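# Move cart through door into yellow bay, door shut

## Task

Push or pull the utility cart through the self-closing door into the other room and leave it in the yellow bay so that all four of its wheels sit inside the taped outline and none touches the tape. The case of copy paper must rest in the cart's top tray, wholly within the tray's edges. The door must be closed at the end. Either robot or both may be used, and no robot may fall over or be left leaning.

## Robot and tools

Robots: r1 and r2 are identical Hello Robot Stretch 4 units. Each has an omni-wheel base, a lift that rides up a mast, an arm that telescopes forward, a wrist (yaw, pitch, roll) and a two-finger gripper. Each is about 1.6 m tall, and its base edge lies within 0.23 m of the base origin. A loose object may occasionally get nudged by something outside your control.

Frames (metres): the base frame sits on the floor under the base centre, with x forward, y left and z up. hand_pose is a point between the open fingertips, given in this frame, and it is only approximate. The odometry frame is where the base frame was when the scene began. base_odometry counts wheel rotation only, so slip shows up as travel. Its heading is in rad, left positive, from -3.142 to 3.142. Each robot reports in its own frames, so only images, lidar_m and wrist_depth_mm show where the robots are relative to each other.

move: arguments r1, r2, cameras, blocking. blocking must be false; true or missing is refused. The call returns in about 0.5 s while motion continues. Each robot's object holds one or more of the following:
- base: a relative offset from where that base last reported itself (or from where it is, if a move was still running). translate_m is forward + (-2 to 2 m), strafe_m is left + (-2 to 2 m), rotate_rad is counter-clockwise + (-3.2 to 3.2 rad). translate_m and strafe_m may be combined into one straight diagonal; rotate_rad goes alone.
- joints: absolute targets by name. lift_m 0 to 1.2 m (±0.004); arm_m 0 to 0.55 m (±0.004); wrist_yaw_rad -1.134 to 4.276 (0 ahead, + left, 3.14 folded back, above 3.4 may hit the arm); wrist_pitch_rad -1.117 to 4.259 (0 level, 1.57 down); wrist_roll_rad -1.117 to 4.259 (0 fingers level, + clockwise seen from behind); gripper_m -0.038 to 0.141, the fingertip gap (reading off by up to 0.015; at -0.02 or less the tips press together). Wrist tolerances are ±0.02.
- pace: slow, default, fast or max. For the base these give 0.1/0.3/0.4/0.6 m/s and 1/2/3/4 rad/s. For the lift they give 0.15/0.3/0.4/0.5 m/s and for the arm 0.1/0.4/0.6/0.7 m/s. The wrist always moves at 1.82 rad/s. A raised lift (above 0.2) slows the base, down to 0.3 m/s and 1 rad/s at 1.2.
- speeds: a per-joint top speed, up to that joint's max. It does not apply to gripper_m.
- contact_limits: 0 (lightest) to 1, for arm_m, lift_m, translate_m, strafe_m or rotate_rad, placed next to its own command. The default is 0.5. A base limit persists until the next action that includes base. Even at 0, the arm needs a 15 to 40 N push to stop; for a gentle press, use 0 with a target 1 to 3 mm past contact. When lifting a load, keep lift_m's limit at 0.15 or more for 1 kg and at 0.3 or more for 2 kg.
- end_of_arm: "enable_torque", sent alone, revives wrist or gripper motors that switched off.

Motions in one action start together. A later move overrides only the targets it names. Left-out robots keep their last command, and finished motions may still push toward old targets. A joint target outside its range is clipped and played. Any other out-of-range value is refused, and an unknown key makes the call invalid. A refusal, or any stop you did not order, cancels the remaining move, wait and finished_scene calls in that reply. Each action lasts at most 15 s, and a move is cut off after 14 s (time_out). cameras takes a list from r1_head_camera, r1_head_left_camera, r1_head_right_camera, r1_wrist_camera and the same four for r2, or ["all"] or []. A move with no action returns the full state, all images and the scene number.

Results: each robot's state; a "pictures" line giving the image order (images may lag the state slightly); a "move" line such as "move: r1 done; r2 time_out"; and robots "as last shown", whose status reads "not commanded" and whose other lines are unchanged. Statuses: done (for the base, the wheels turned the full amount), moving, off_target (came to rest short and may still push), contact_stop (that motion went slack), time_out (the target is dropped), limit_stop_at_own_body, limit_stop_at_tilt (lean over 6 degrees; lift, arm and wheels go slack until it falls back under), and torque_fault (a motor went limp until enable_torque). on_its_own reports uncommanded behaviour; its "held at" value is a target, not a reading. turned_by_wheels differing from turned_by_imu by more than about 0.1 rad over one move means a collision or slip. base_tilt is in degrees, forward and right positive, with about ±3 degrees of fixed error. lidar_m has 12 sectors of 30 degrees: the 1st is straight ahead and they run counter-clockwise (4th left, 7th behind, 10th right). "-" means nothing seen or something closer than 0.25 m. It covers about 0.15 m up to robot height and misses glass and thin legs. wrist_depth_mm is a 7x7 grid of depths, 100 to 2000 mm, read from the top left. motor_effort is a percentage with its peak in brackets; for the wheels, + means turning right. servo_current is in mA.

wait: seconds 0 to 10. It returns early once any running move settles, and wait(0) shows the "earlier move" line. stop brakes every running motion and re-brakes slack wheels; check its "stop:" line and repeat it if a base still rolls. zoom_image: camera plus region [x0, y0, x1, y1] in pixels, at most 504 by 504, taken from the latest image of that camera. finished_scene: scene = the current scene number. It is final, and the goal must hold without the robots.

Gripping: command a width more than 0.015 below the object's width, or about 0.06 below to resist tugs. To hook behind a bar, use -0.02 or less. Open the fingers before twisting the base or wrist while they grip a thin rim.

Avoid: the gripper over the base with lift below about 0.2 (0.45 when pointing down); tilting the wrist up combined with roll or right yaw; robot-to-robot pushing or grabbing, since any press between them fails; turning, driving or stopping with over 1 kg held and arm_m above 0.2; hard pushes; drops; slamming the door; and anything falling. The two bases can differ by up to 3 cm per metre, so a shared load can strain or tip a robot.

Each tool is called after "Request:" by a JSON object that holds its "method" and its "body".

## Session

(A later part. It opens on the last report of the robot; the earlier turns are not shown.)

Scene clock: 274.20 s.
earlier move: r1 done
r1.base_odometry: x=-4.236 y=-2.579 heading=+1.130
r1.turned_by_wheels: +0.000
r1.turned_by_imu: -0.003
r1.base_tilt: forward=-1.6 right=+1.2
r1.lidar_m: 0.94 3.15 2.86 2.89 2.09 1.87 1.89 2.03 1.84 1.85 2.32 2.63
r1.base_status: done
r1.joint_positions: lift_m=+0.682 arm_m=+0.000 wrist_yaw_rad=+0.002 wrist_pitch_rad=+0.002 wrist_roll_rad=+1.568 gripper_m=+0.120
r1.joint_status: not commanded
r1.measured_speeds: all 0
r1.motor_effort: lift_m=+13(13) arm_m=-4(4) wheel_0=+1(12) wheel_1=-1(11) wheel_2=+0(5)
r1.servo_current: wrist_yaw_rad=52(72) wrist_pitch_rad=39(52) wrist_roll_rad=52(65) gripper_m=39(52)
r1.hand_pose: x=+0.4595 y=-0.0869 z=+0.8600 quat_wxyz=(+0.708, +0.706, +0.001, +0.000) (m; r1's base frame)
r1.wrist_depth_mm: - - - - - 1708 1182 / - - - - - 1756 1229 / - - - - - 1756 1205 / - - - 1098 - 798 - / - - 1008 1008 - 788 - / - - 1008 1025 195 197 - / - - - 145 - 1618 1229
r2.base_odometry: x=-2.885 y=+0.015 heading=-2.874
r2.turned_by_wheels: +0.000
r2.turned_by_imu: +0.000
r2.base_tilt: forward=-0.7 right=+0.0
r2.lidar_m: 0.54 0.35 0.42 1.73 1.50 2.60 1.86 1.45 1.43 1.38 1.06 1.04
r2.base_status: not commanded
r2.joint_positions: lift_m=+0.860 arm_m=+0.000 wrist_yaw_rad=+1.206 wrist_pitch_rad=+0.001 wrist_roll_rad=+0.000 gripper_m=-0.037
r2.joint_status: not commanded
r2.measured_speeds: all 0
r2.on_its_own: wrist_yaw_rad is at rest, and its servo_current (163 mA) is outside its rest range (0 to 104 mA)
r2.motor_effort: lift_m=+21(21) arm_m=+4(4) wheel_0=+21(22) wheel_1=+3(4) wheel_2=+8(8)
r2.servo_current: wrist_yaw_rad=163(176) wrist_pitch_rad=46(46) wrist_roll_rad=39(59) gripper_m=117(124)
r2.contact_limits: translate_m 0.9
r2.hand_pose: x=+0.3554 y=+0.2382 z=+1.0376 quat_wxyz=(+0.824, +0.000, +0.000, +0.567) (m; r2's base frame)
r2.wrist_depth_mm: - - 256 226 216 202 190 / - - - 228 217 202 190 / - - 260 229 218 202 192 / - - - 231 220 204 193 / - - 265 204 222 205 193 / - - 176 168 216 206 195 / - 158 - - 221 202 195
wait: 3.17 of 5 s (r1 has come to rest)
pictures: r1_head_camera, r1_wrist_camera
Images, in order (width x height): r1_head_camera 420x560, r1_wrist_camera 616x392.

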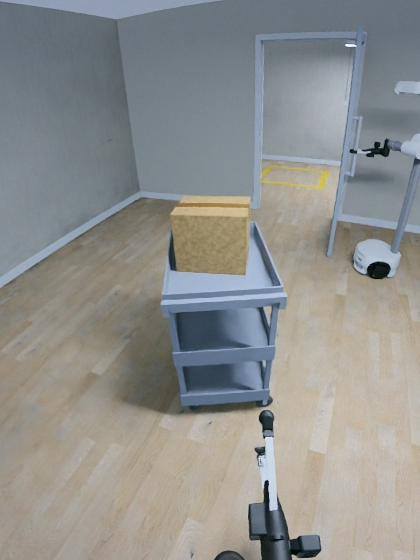

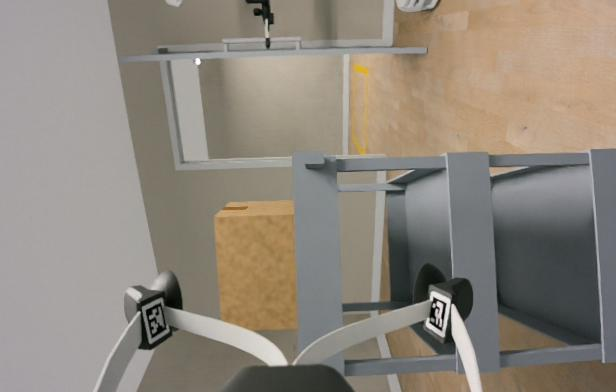

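Request:
{"method": "move", "body": {"blocking": false, "r1": {"base":{"translate_m":0.3,"strafe_m":0.16}}}}

Request:
{"method": "wait", "body": {"seconds": 5, "cameras": ["r1_head_camera","r1_wrist_camera"]}}

Scene clock: 286.80 s.
move: r1 moving
r1.base_odometry: x=-4.238 y=-2.543 heading=+1.131
r1.turned_by_wheels: +0.000
r1.turned_by_imu: +0.000
r1.base_tilt: forward=-1.6 right=+1.3
r1.lidar_m: 0.90 3.14 2.83 2.86 2.10 1.90 1.93 2.08 1.86 1.89 2.36 2.62
r1.base_status: translate_m moving; strafe_m moving
r1.joint_positions: lift_m=+0.682 arm_m=+0.000 wrist_yaw_rad=+0.002 wrist_pitch_rad=+0.002 wrist_roll_rad=+1.568 gripper_m=+0.120
r1.joint_status: not commanded
r1.measured_speeds: translate_m=+0.122 strafe_m=+0.065 rotate_rad=+0.006 lift_m=+0.000 arm_m=+0.000 wrist_yaw_rad=+0.000 wrist_pitch_rad=+0.000 wrist_roll_rad=+0.000
r1.motor_effort: lift_m=+13(13) arm_m=-4(4) wheel_0=+5(6) wheel_1=+6(9) wheel_2=-8(9)
r1.servo_current: wrist_yaw_rad=46(65) wrist_pitch_rad=33(46) wrist_roll_rad=52(52) gripper_m=46(46)
r1.hand_pose: x=+0.4595 y=-0.0869 z=+0.8600 quat_wxyz=(+0.708, +0.706, +0.001, +0.000) (m; r1's base frame)
r1.wrist_depth_mm: - - - - - 1708 1205 / - - - - - 1756 1205 / - - - - - 1756 1229 / - - - 1025 - 788 - / - - 976 960 - 759 - / - - 991 976 197 197 - / - - - 145 - - -
r2.base_odometry: x=-2.885 y=+0.015 heading=-2.874
r2.turned_by_wheels: +0.000
r2.turned_by_imu: +0.000
r2.base_tilt: forward=-0.7 right=+0.0
r2.lidar_m: 0.55 0.35 0.42 1.72 1.51 2.65 1.84 1.45 1.42 1.37 1.07 1.05
r2.base_status: not commanded
r2.joint_positions: lift_m=+0.860 arm_m=+0.000 wrist_yaw_rad=+1.206 wrist_pitch_rad=+0.001 wrist_roll_rad=+0.000 gripper_m=-0.037
r2.joint_status: not commanded
r2.measured_speeds: all 0
r2.motor_effort: lift_m=+21(21) arm_m=+4(4) wheel_0=+21(22) wheel_1=+4(4) wheel_2=+8(9)
r2.servo_current: wrist_yaw_rad=150(176) wrist_pitch_rad=33(46) wrist_roll_rad=39(59) gripper_m=117(130)
r2.contact_limits: translate_m 0.9
r2.hand_pose: x=+0.3554 y=+0.2382 z=+1.0376 quat_wxyz=(+0.824, +0.000, +0.000, +0.567) (m; r2's base frame)
r2.wrist_depth_mm: - - 257 227 216 200 190 / - - - 228 218 202 191 / - - 260 229 219 204 193 / - - - 231 221 205 194 / - - 264 203 222 205 194 / - - 176 168 216 206 195 / - 158 - - 222 202 196
pictures: none

Scene clock: 288.80 s.
earlier move: r1 done
r1.base_odometry: x=-4.253 y=-2.239 heading=+1.131
r1.turned_by_wheels: +0.000
r1.turned_by_imu: +0.001
r1.base_tilt: forward=-1.6 right=+1.3
r1.lidar_m: 0.61 2.85 2.59 2.61 2.28 2.09 2.13 2.31 2.11 2.13 2.63 0.68
r1.base_status: done
r1.joint_positions: lift_m=+0.682 arm_m=+0.000 wrist_yaw_rad=+0.002 wrist_pitch_rad=+0.002 wrist_roll_rad=+1.568 gripper_m=+0.120
r1.joint_status: not commanded
r1.measured_speeds: all 0
r1.motor_effort: lift_m=+13(13) arm_m=-4(4) wheel_0=+4(7) wheel_1=+0(11) wheel_2=+1(10)
r1.servo_current: wrist_yaw_rad=65(65) wrist_pitch_rad=39(52) wrist_roll_rad=72(72) gripper_m=39(52)
r1.hand_pose: x=+0.4595 y=-0.0869 z=+0.8600 quat_wxyz=(+0.708, +0.706, +0.001, +0.000) (m; r1's base frame)
r1.wrist_depth_mm: - - - 504 521 530 504 / - - - - - - 500 / - - 699 492 - - 500 / - - 707 492 - - 492 / - - 723 723 - - 484 / - - 741 741 211 200 484 / - - - 145 484 1708 1182
r2.base_odometry: x=-2.885 y=+0.015 heading=-2.874
r2.turned_by_wheels: +0.000
r2.turned_by_imu: +0.000
r2.base_tilt: forward=-0.7 right=+0.0
r2.lidar_m: 0.54 0.32 0.43 1.75 1.54 4.08 1.87 1.46 1.42 1.38 1.08 1.04
r2.base_status: not commanded
r2.joint_positions: lift_m=+0.860 arm_m=+0.000 wrist_yaw_rad=+1.206 wrist_pitch_rad=+0.001 wrist_roll_rad=+0.000 gripper_m=-0.037
r2.joint_status: not commanded
r2.measured_speeds: all 0
r2.on_its_own: wrist_yaw_rad is at rest, and its servo_current (176 mA) is outside its rest range (0 to 104 mA)
r2.motor_effort: lift_m=+21(21) arm_m=+4(4) wheel_0=+21(22) wheel_1=+3(4) wheel_2=+8(9)
r2.servo_current: wrist_yaw_rad=176(176) wrist_pitch_rad=39(46) wrist_roll_rad=46(59) gripper_m=124(130)
r2.contact_limits: translate_m 0.9
r2.hand_pose: x=+0.3554 y=+0.2382 z=+1.0376 quat_wxyz=(+0.824, +0.000, +0.000, +0.567) (m; r2's base frame)
r2.wrist_depth_mm: - - 257 226 216 200 191 / - - - 229 217 201 191 / - - 260 229 220 203 192 / - - - 231 220 204 193 / - - 265 202 221 205 194 / - - 177 168 216 206 195 / - 158 - - 222 202 196
wait: 2.00 of 5 s (r1 has come to rest)
pictures: r1_head_camera, r1_wrist_camera
Images, in order (width x height): r1_head_camera 420x560, r1_wrist_camera 616x392.

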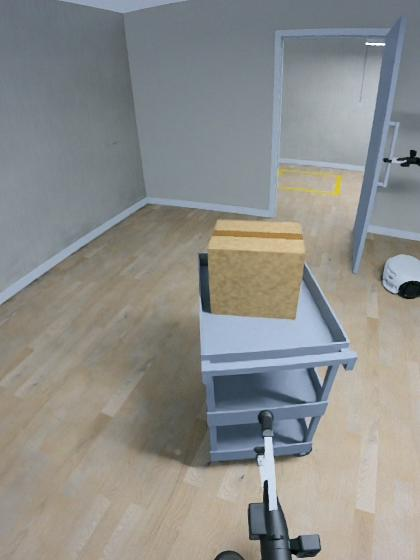

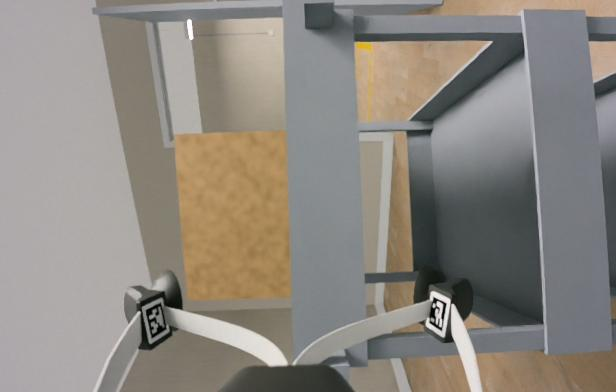

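Request:
{"method": "move", "body": {"blocking": false, "r1": {"base":{"translate_m":0.25},"contact_limits":{"translate_m":0.2},"pace":"slow"}}}

Request:
{"method": "wait", "body": {"seconds": 5, "cameras": ["r1_head_camera","r1_wrist_camera"]}}

Scene clock: 298.70 s.
move: r1 moving
r1.base_odometry: x=-4.248 y=-2.228 heading=+1.131
r1.turned_by_wheels: +0.000
r1.turned_by_imu: +0.000
r1.base_tilt: forward=-1.6 right=+1.3
r1.lidar_m: 0.61 2.86 2.58 2.61 2.33 2.12 2.13 2.31 2.09 2.12 2.66 0.67
r1.base_status: translate_m moving
r1.joint_positions: lift_m=+0.682 arm_m=+0.000 wrist_yaw_rad=+0.002 wrist_pitch_rad=+0.002 wrist_roll_rad=+1.568 gripper_m=+0.120
r1.joint_status: not commanded
r1.measured_speeds: translate_m=+0.049 strafe_m=+0.000 rotate_rad=-0.001 lift_m=+0.000 arm_m=+0.000 wrist_yaw_rad=+0.000 wrist_pitch_rad=+0.000 wrist_roll_rad=+0.000
r1.motor_effort: lift_m=+13(13) arm_m=-4(4) wheel_0=+6(7) wheel_1=+4(7) wheel_2=-5(6)
r1.servo_current: wrist_yaw_rad=52(59) wrist_pitch_rad=46(46) wrist_roll_rad=33(65) gripper_m=46(52)
r1.contact_limits: translate_m 0.2
r1.hand_pose: x=+0.4595 y=-0.0869 z=+0.8600 quat_wxyz=(+0.708, +0.706, +0.001, +0.000) (m; r1's base frame)
r1.wrist_depth_mm: - - - 492 - 504 496 / - - - - - - 492 / - - 683 477 - - 484 / - - 691 691 - - - / - - 707 699 - - - / - - 715 732 210 201 - / - - - 145 473 1708 1138
r2.base_odometry: x=-2.885 y=+0.015 heading=-2.874
r2.turned_by_wheels: +0.000
r2.turned_by_imu: +0.000
r2.base_tilt: forward=-0.7 right=+0.0
r2.lidar_m: 0.56 0.35 0.43 1.73 1.51 4.06 1.84 1.45 1.44 1.37 1.07 1.04
r2.base_status: not commanded
r2.joint_positions: lift_m=+0.860 arm_m=+0.000 wrist_yaw_rad=+1.206 wrist_pitch_rad=+0.001 wrist_roll_rad=+0.000 gripper_m=-0.037
r2.joint_status: not commanded
r2.measured_speeds: all 0
r2.motor_effort: lift_m=+21(21) arm_m=+4(4) wheel_0=+22(22) wheel_1=+4(4) wheel_2=+8(9)
r2.servo_current: wrist_yaw_rad=169(169) wrist_pitch_rad=39(46) wrist_roll_rad=46(59) gripper_m=124(124)
r2.contact_limits: translate_m 0.9
r2.hand_pose: x=+0.3554 y=+0.2382 z=+1.0376 quat_wxyz=(+0.824, +0.000, +0.000, +0.567) (m; r2's base frame)
r2.wrist_depth_mm: - - 257 226 216 201 190 / - - - 229 218 202 191 / - - 259 229 219 204 193 / - - - 231 220 204 193 / - - 264 202 222 205 195 / - - 176 168 216 206 195 / - 158 - - 221 202 196
pictures: none

Scene clock: 301.97 s.
earlier move: r1 done
r1.base_odometry: x=-4.146 y=-2.013 heading=+1.131
r1.turned_by_wheels: +0.000
r1.turned_by_imu: +0.000
r1.base_tilt: forward=-1.6 right=+1.3
r1.lidar_m: 0.39 2.78 2.49 2.53 2.57 2.32 2.36 2.43 2.20 2.22 2.76 0.43
r1.base_status: done
r1.joint_positions: lift_m=+0.682 arm_m=+0.000 wrist_yaw_rad=+0.002 wrist_pitch_rad=+0.002 wrist_roll_rad=+1.568 gripper_m=+0.120
r1.joint_status: not commanded
r1.measured_speeds: all 0
r1.motor_effort: lift_m=+13(13) arm_m=-4(4) wheel_0=+2(7) wheel_1=+2(7) wheel_2=-1(7)
r1.servo_current: wrist_yaw_rad=52(65) wrist_pitch_rad=39(52) wrist_roll_rad=46(65) gripper_m=46(52)
r1.contact_limits: translate_m 0.2
r1.hand_pose: x=+0.4595 y=-0.0869 z=+0.8600 quat_wxyz=(+0.708, +0.706, +0.001, +0.000) (m; r1's base frame)
r1.wrist_depth_mm: - - - 247 248 1863 - / - - - 244 244 1863 - / - 449 445 182 243 - - / - 462 459 240 241 - - / - 469 469 180 238 - - / - 469 477 178 236 196 - / - - - 145 235 1618 -
r2.base_odometry: x=-2.885 y=+0.015 heading=-2.874
r2.turned_by_wheels: +0.000
r2.turned_by_imu: +0.000
r2.base_tilt: forward=-0.7 right=+0.1
r2.lidar_m: 0.55 0.36 0.43 1.70 1.51 4.04 1.85 1.45 1.41 1.38 1.08 1.05
r2.base_status: not commanded
r2.joint_positions: lift_m=+0.860 arm_m=+0.000 wrist_yaw_rad=+1.206 wrist_pitch_rad=+0.001 wrist_roll_rad=+0.000 gripper_m=-0.037
r2.joint_status: not commanded
r2.measured_speeds: all 0
r2.on_its_own: wrist_yaw_rad is at rest, and its servo_current (169 mA) is outside its rest range (0 to 104 mA)
r2.motor_effort: lift_m=+21(21) arm_m=+4(4) wheel_0=+21(22) wheel_1=+4(4) wheel_2=+8(9)
r2.servo_current: wrist_yaw_rad=169(176) wrist_pitch_rad=39(46) wrist_roll_rad=52(59) gripper_m=117(130)
r2.contact_limits: translate_m 0.9
r2.hand_pose: x=+0.3554 y=+0.2382 z=+1.0376 quat_wxyz=(+0.824, +0.000, +0.000, +0.567) (m; r2's base frame)
r2.wrist_depth_mm: - - 257 226 216 200 190 / - - - 229 218 201 191 / - - 258 229 219 203 192 / - - - 229 220 204 193 / - - 264 204 221 206 193 / - - 176 168 216 206 195 / - 158 - - 222 203 195
wait: 3.27 of 5 s (r1 has come to rest)
pictures: r1_head_camera, r1_wrist_camera
Images, in order (width x height): r1_head_camera 420x560, r1_wrist_camera 616x392.

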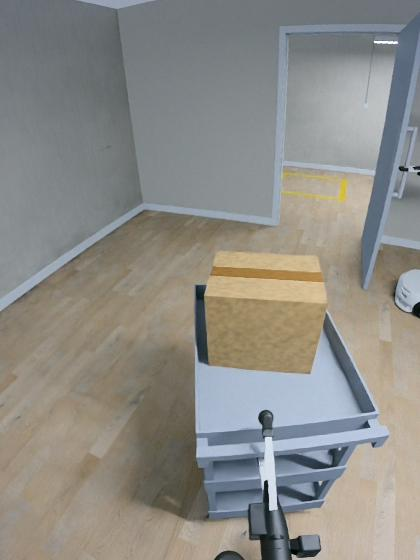

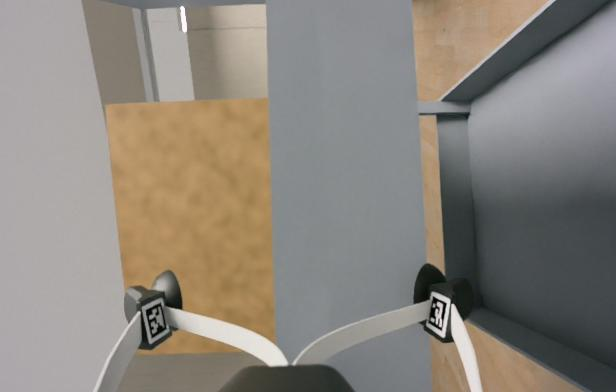

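Request:
{"method": "move", "body": {"blocking": false, "r1": {"joints":{"gripper_m":-0.03}}}}

Request:
{"method": "wait", "body": {"seconds": 3, "cameras": ["r1_wrist_camera","r1_head_left_camera"]}}

Scene clock: 310.87 s.
move: r1 moving
r1.base_odometry: x=-4.146 y=-2.013 heading=+1.131
r1.turned_by_wheels: +0.000
r1.turned_by_imu: +0.000
r1.base_tilt: forward=-1.6 right=+1.3
r1.lidar_m: 0.39 2.76 2.50 2.52 2.57 2.33 2.36 2.41 2.20 2.22 2.75 0.43
r1.base_status: not commanded
r1.joint_positions: lift_m=+0.682 arm_m=+0.000 wrist_yaw_rad=+0.002 wrist_pitch_rad=+0.002 wrist_roll_rad=+1.568 gripper_m=+0.106
r1.joint_status: gripper_m moving
r1.measured_speeds: all 0
r1.motor_effort: lift_m=+13(13) arm_m=-4(4) wheel_0=+2(3) wheel_1=+2(2) wheel_2=-1(1)
r1.servo_current: wrist_yaw_rad=52(59) wrist_pitch_rad=39(46) wrist_roll_rad=52(59) gripper_m=78(91)
r1.contact_limits: translate_m 0.2
r1.hand_pose: x=+0.4595 y=-0.0869 z=+0.8600 quat_wxyz=(+0.708, +0.706, +0.001, +0.000) (m; r1's base frame)
r1.wrist_depth_mm: - - - 247 248 1808 - / - - - 245 246 1863 - / - 449 445 182 242 - - / - 455 459 240 240 - - / - 469 466 179 238 - - / - 477 473 177 213 - - / - - - 142 235 1708 -
r2.base_odometry: x=-2.885 y=+0.015 heading=-2.874
r2.turned_by_wheels: +0.000
r2.turned_by_imu: +0.000
r2.base_tilt: forward=-0.7 right=+0.0
r2.lidar_m: 0.55 0.34 0.43 1.72 1.52 4.05 1.86 1.46 1.43 1.37 1.06 1.05
r2.base_status: not commanded
r2.joint_positions: lift_m=+0.860 arm_m=+0.000 wrist_yaw_rad=+1.206 wrist_pitch_rad=+0.001 wrist_roll_rad=+0.000 gripper_m=-0.037
r2.joint_status: not commanded
r2.measured_speeds: all 0
r2.motor_effort: lift_m=+21(21) arm_m=+4(4) wheel_0=+21(22) wheel_1=+4(4) wheel_2=+8(8)
r2.servo_current: wrist_yaw_rad=169(169) wrist_pitch_rad=39(46) wrist_roll_rad=39(46) gripper_m=117(124)
r2.contact_limits: translate_m 0.9
r2.hand_pose: x=+0.3554 y=+0.2382 z=+1.0376 quat_wxyz=(+0.824, +0.000, +0.000, +0.567) (m; r2's base frame)
r2.wrist_depth_mm: - - 256 227 216 201 190 / - - - 229 218 202 191 / - - 259 229 219 203 192 / - - - 231 220 204 193 / - - 264 202 221 205 193 / - - 176 168 216 206 195 / - 158 - - 222 202 196
pictures: none

Scene clock: 312.60 s.
earlier move: r1 done
r1.base_odometry: x=-4.146 y=-2.013 heading=+1.131
r1.turned_by_wheels: +0.000
r1.turned_by_imu: +0.000
r1.base_tilt: forward=-1.6 right=+1.3
r1.lidar_m: 0.37 2.76 2.50 2.53 2.57 2.33 2.35 2.41 2.17 2.21 2.77 0.44
r1.base_status: not commanded
r1.joint_positions: lift_m=+0.682 arm_m=+0.000 wrist_yaw_rad=+0.001 wrist_pitch_rad=+0.007 wrist_roll_rad=+1.568 gripper_m=-0.029
r1.joint_status: all done
r1.measured_speeds: all 0
r1.motor_effort: lift_m=+16(16) arm_m=-4(4) wheel_0=-1(3) wheel_1=+1(2) wheel_2=+1(1)
r1.servo_current: wrist_yaw_rad=52(65) wrist_pitch_rad=52(72) wrist_roll_rad=46(59) gripper_m=78(182)
r1.contact_limits: translate_m 0.2
r1.hand_pose: x=+0.4594 y=-0.0872 z=+0.8584 quat_wxyz=(+0.708, +0.706, +0.003, -0.002) (m; r1's base frame)
r1.wrist_depth_mm: - - - 243 246 1708 - / - - - 242 243 1808 - / - 439 442 239 240 - - / - 452 452 238 239 - - / - 459 462 176 236 - - / - 469 187 194 181 - - / - 156 484 144 231 140 -
r2.base_odometry: x=-2.885 y=+0.015 heading=-2.874
r2.turned_by_wheels: +0.000
r2.turned_by_imu: +0.000
r2.base_tilt: forward=-0.7 right=+0.0
r2.lidar_m: 0.54 0.34 0.42 1.71 1.51 4.08 1.84 1.46 1.42 1.37 1.09 1.03
r2.base_status: not commanded
r2.joint_positions: lift_m=+0.860 arm_m=+0.000 wrist_yaw_rad=+1.206 wrist_pitch_rad=+0.001 wrist_roll_rad=+0.000 gripper_m=-0.037
r2.joint_status: not commanded
r2.measured_speeds: all 0
r2.on_its_own: wrist_yaw_rad is at rest, and its servo_current (163 mA) is outside its rest range (0 to 104 mA)
r2.motor_effort: lift_m=+21(21) arm_m=+4(4) wheel_0=+21(22) wheel_1=+4(4) wheel_2=+8(8)
r2.servo_current: wrist_yaw_rad=163(182) wrist_pitch_rad=39(52) wrist_roll_rad=59(59) gripper_m=117(124)
r2.contact_limits: translate_m 0.9
r2.hand_pose: x=+0.3554 y=+0.2382 z=+1.0376 quat_wxyz=(+0.824, +0.000, +0.000, +0.567) (m; r2's base frame)
r2.wrist_depth_mm: - - 257 227 216 201 190 / - - - 229 218 202 190 / - - 260 229 220 203 192 / - - - 230 220 204 193 / - - 264 202 223 205 194 / - - 176 168 215 206 195 / - 158 - - 221 202 196
wait: 1.73 of 3 s (r1 has come to rest)
pictures: r1_head_left_camera, r1_wrist_camera
Images, in order (width x height): r1_head_left_camera 420x672, r1_wrist_camera 616x392.

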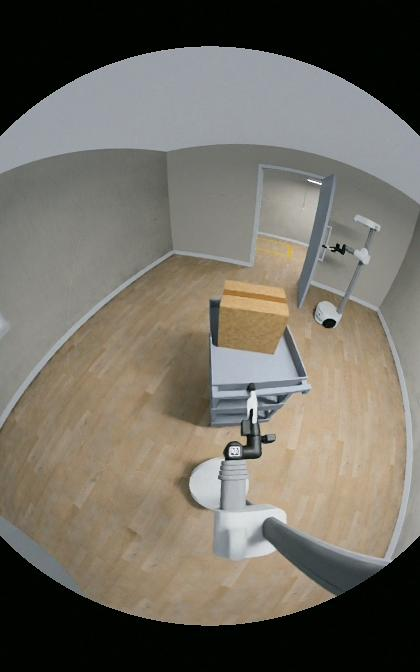

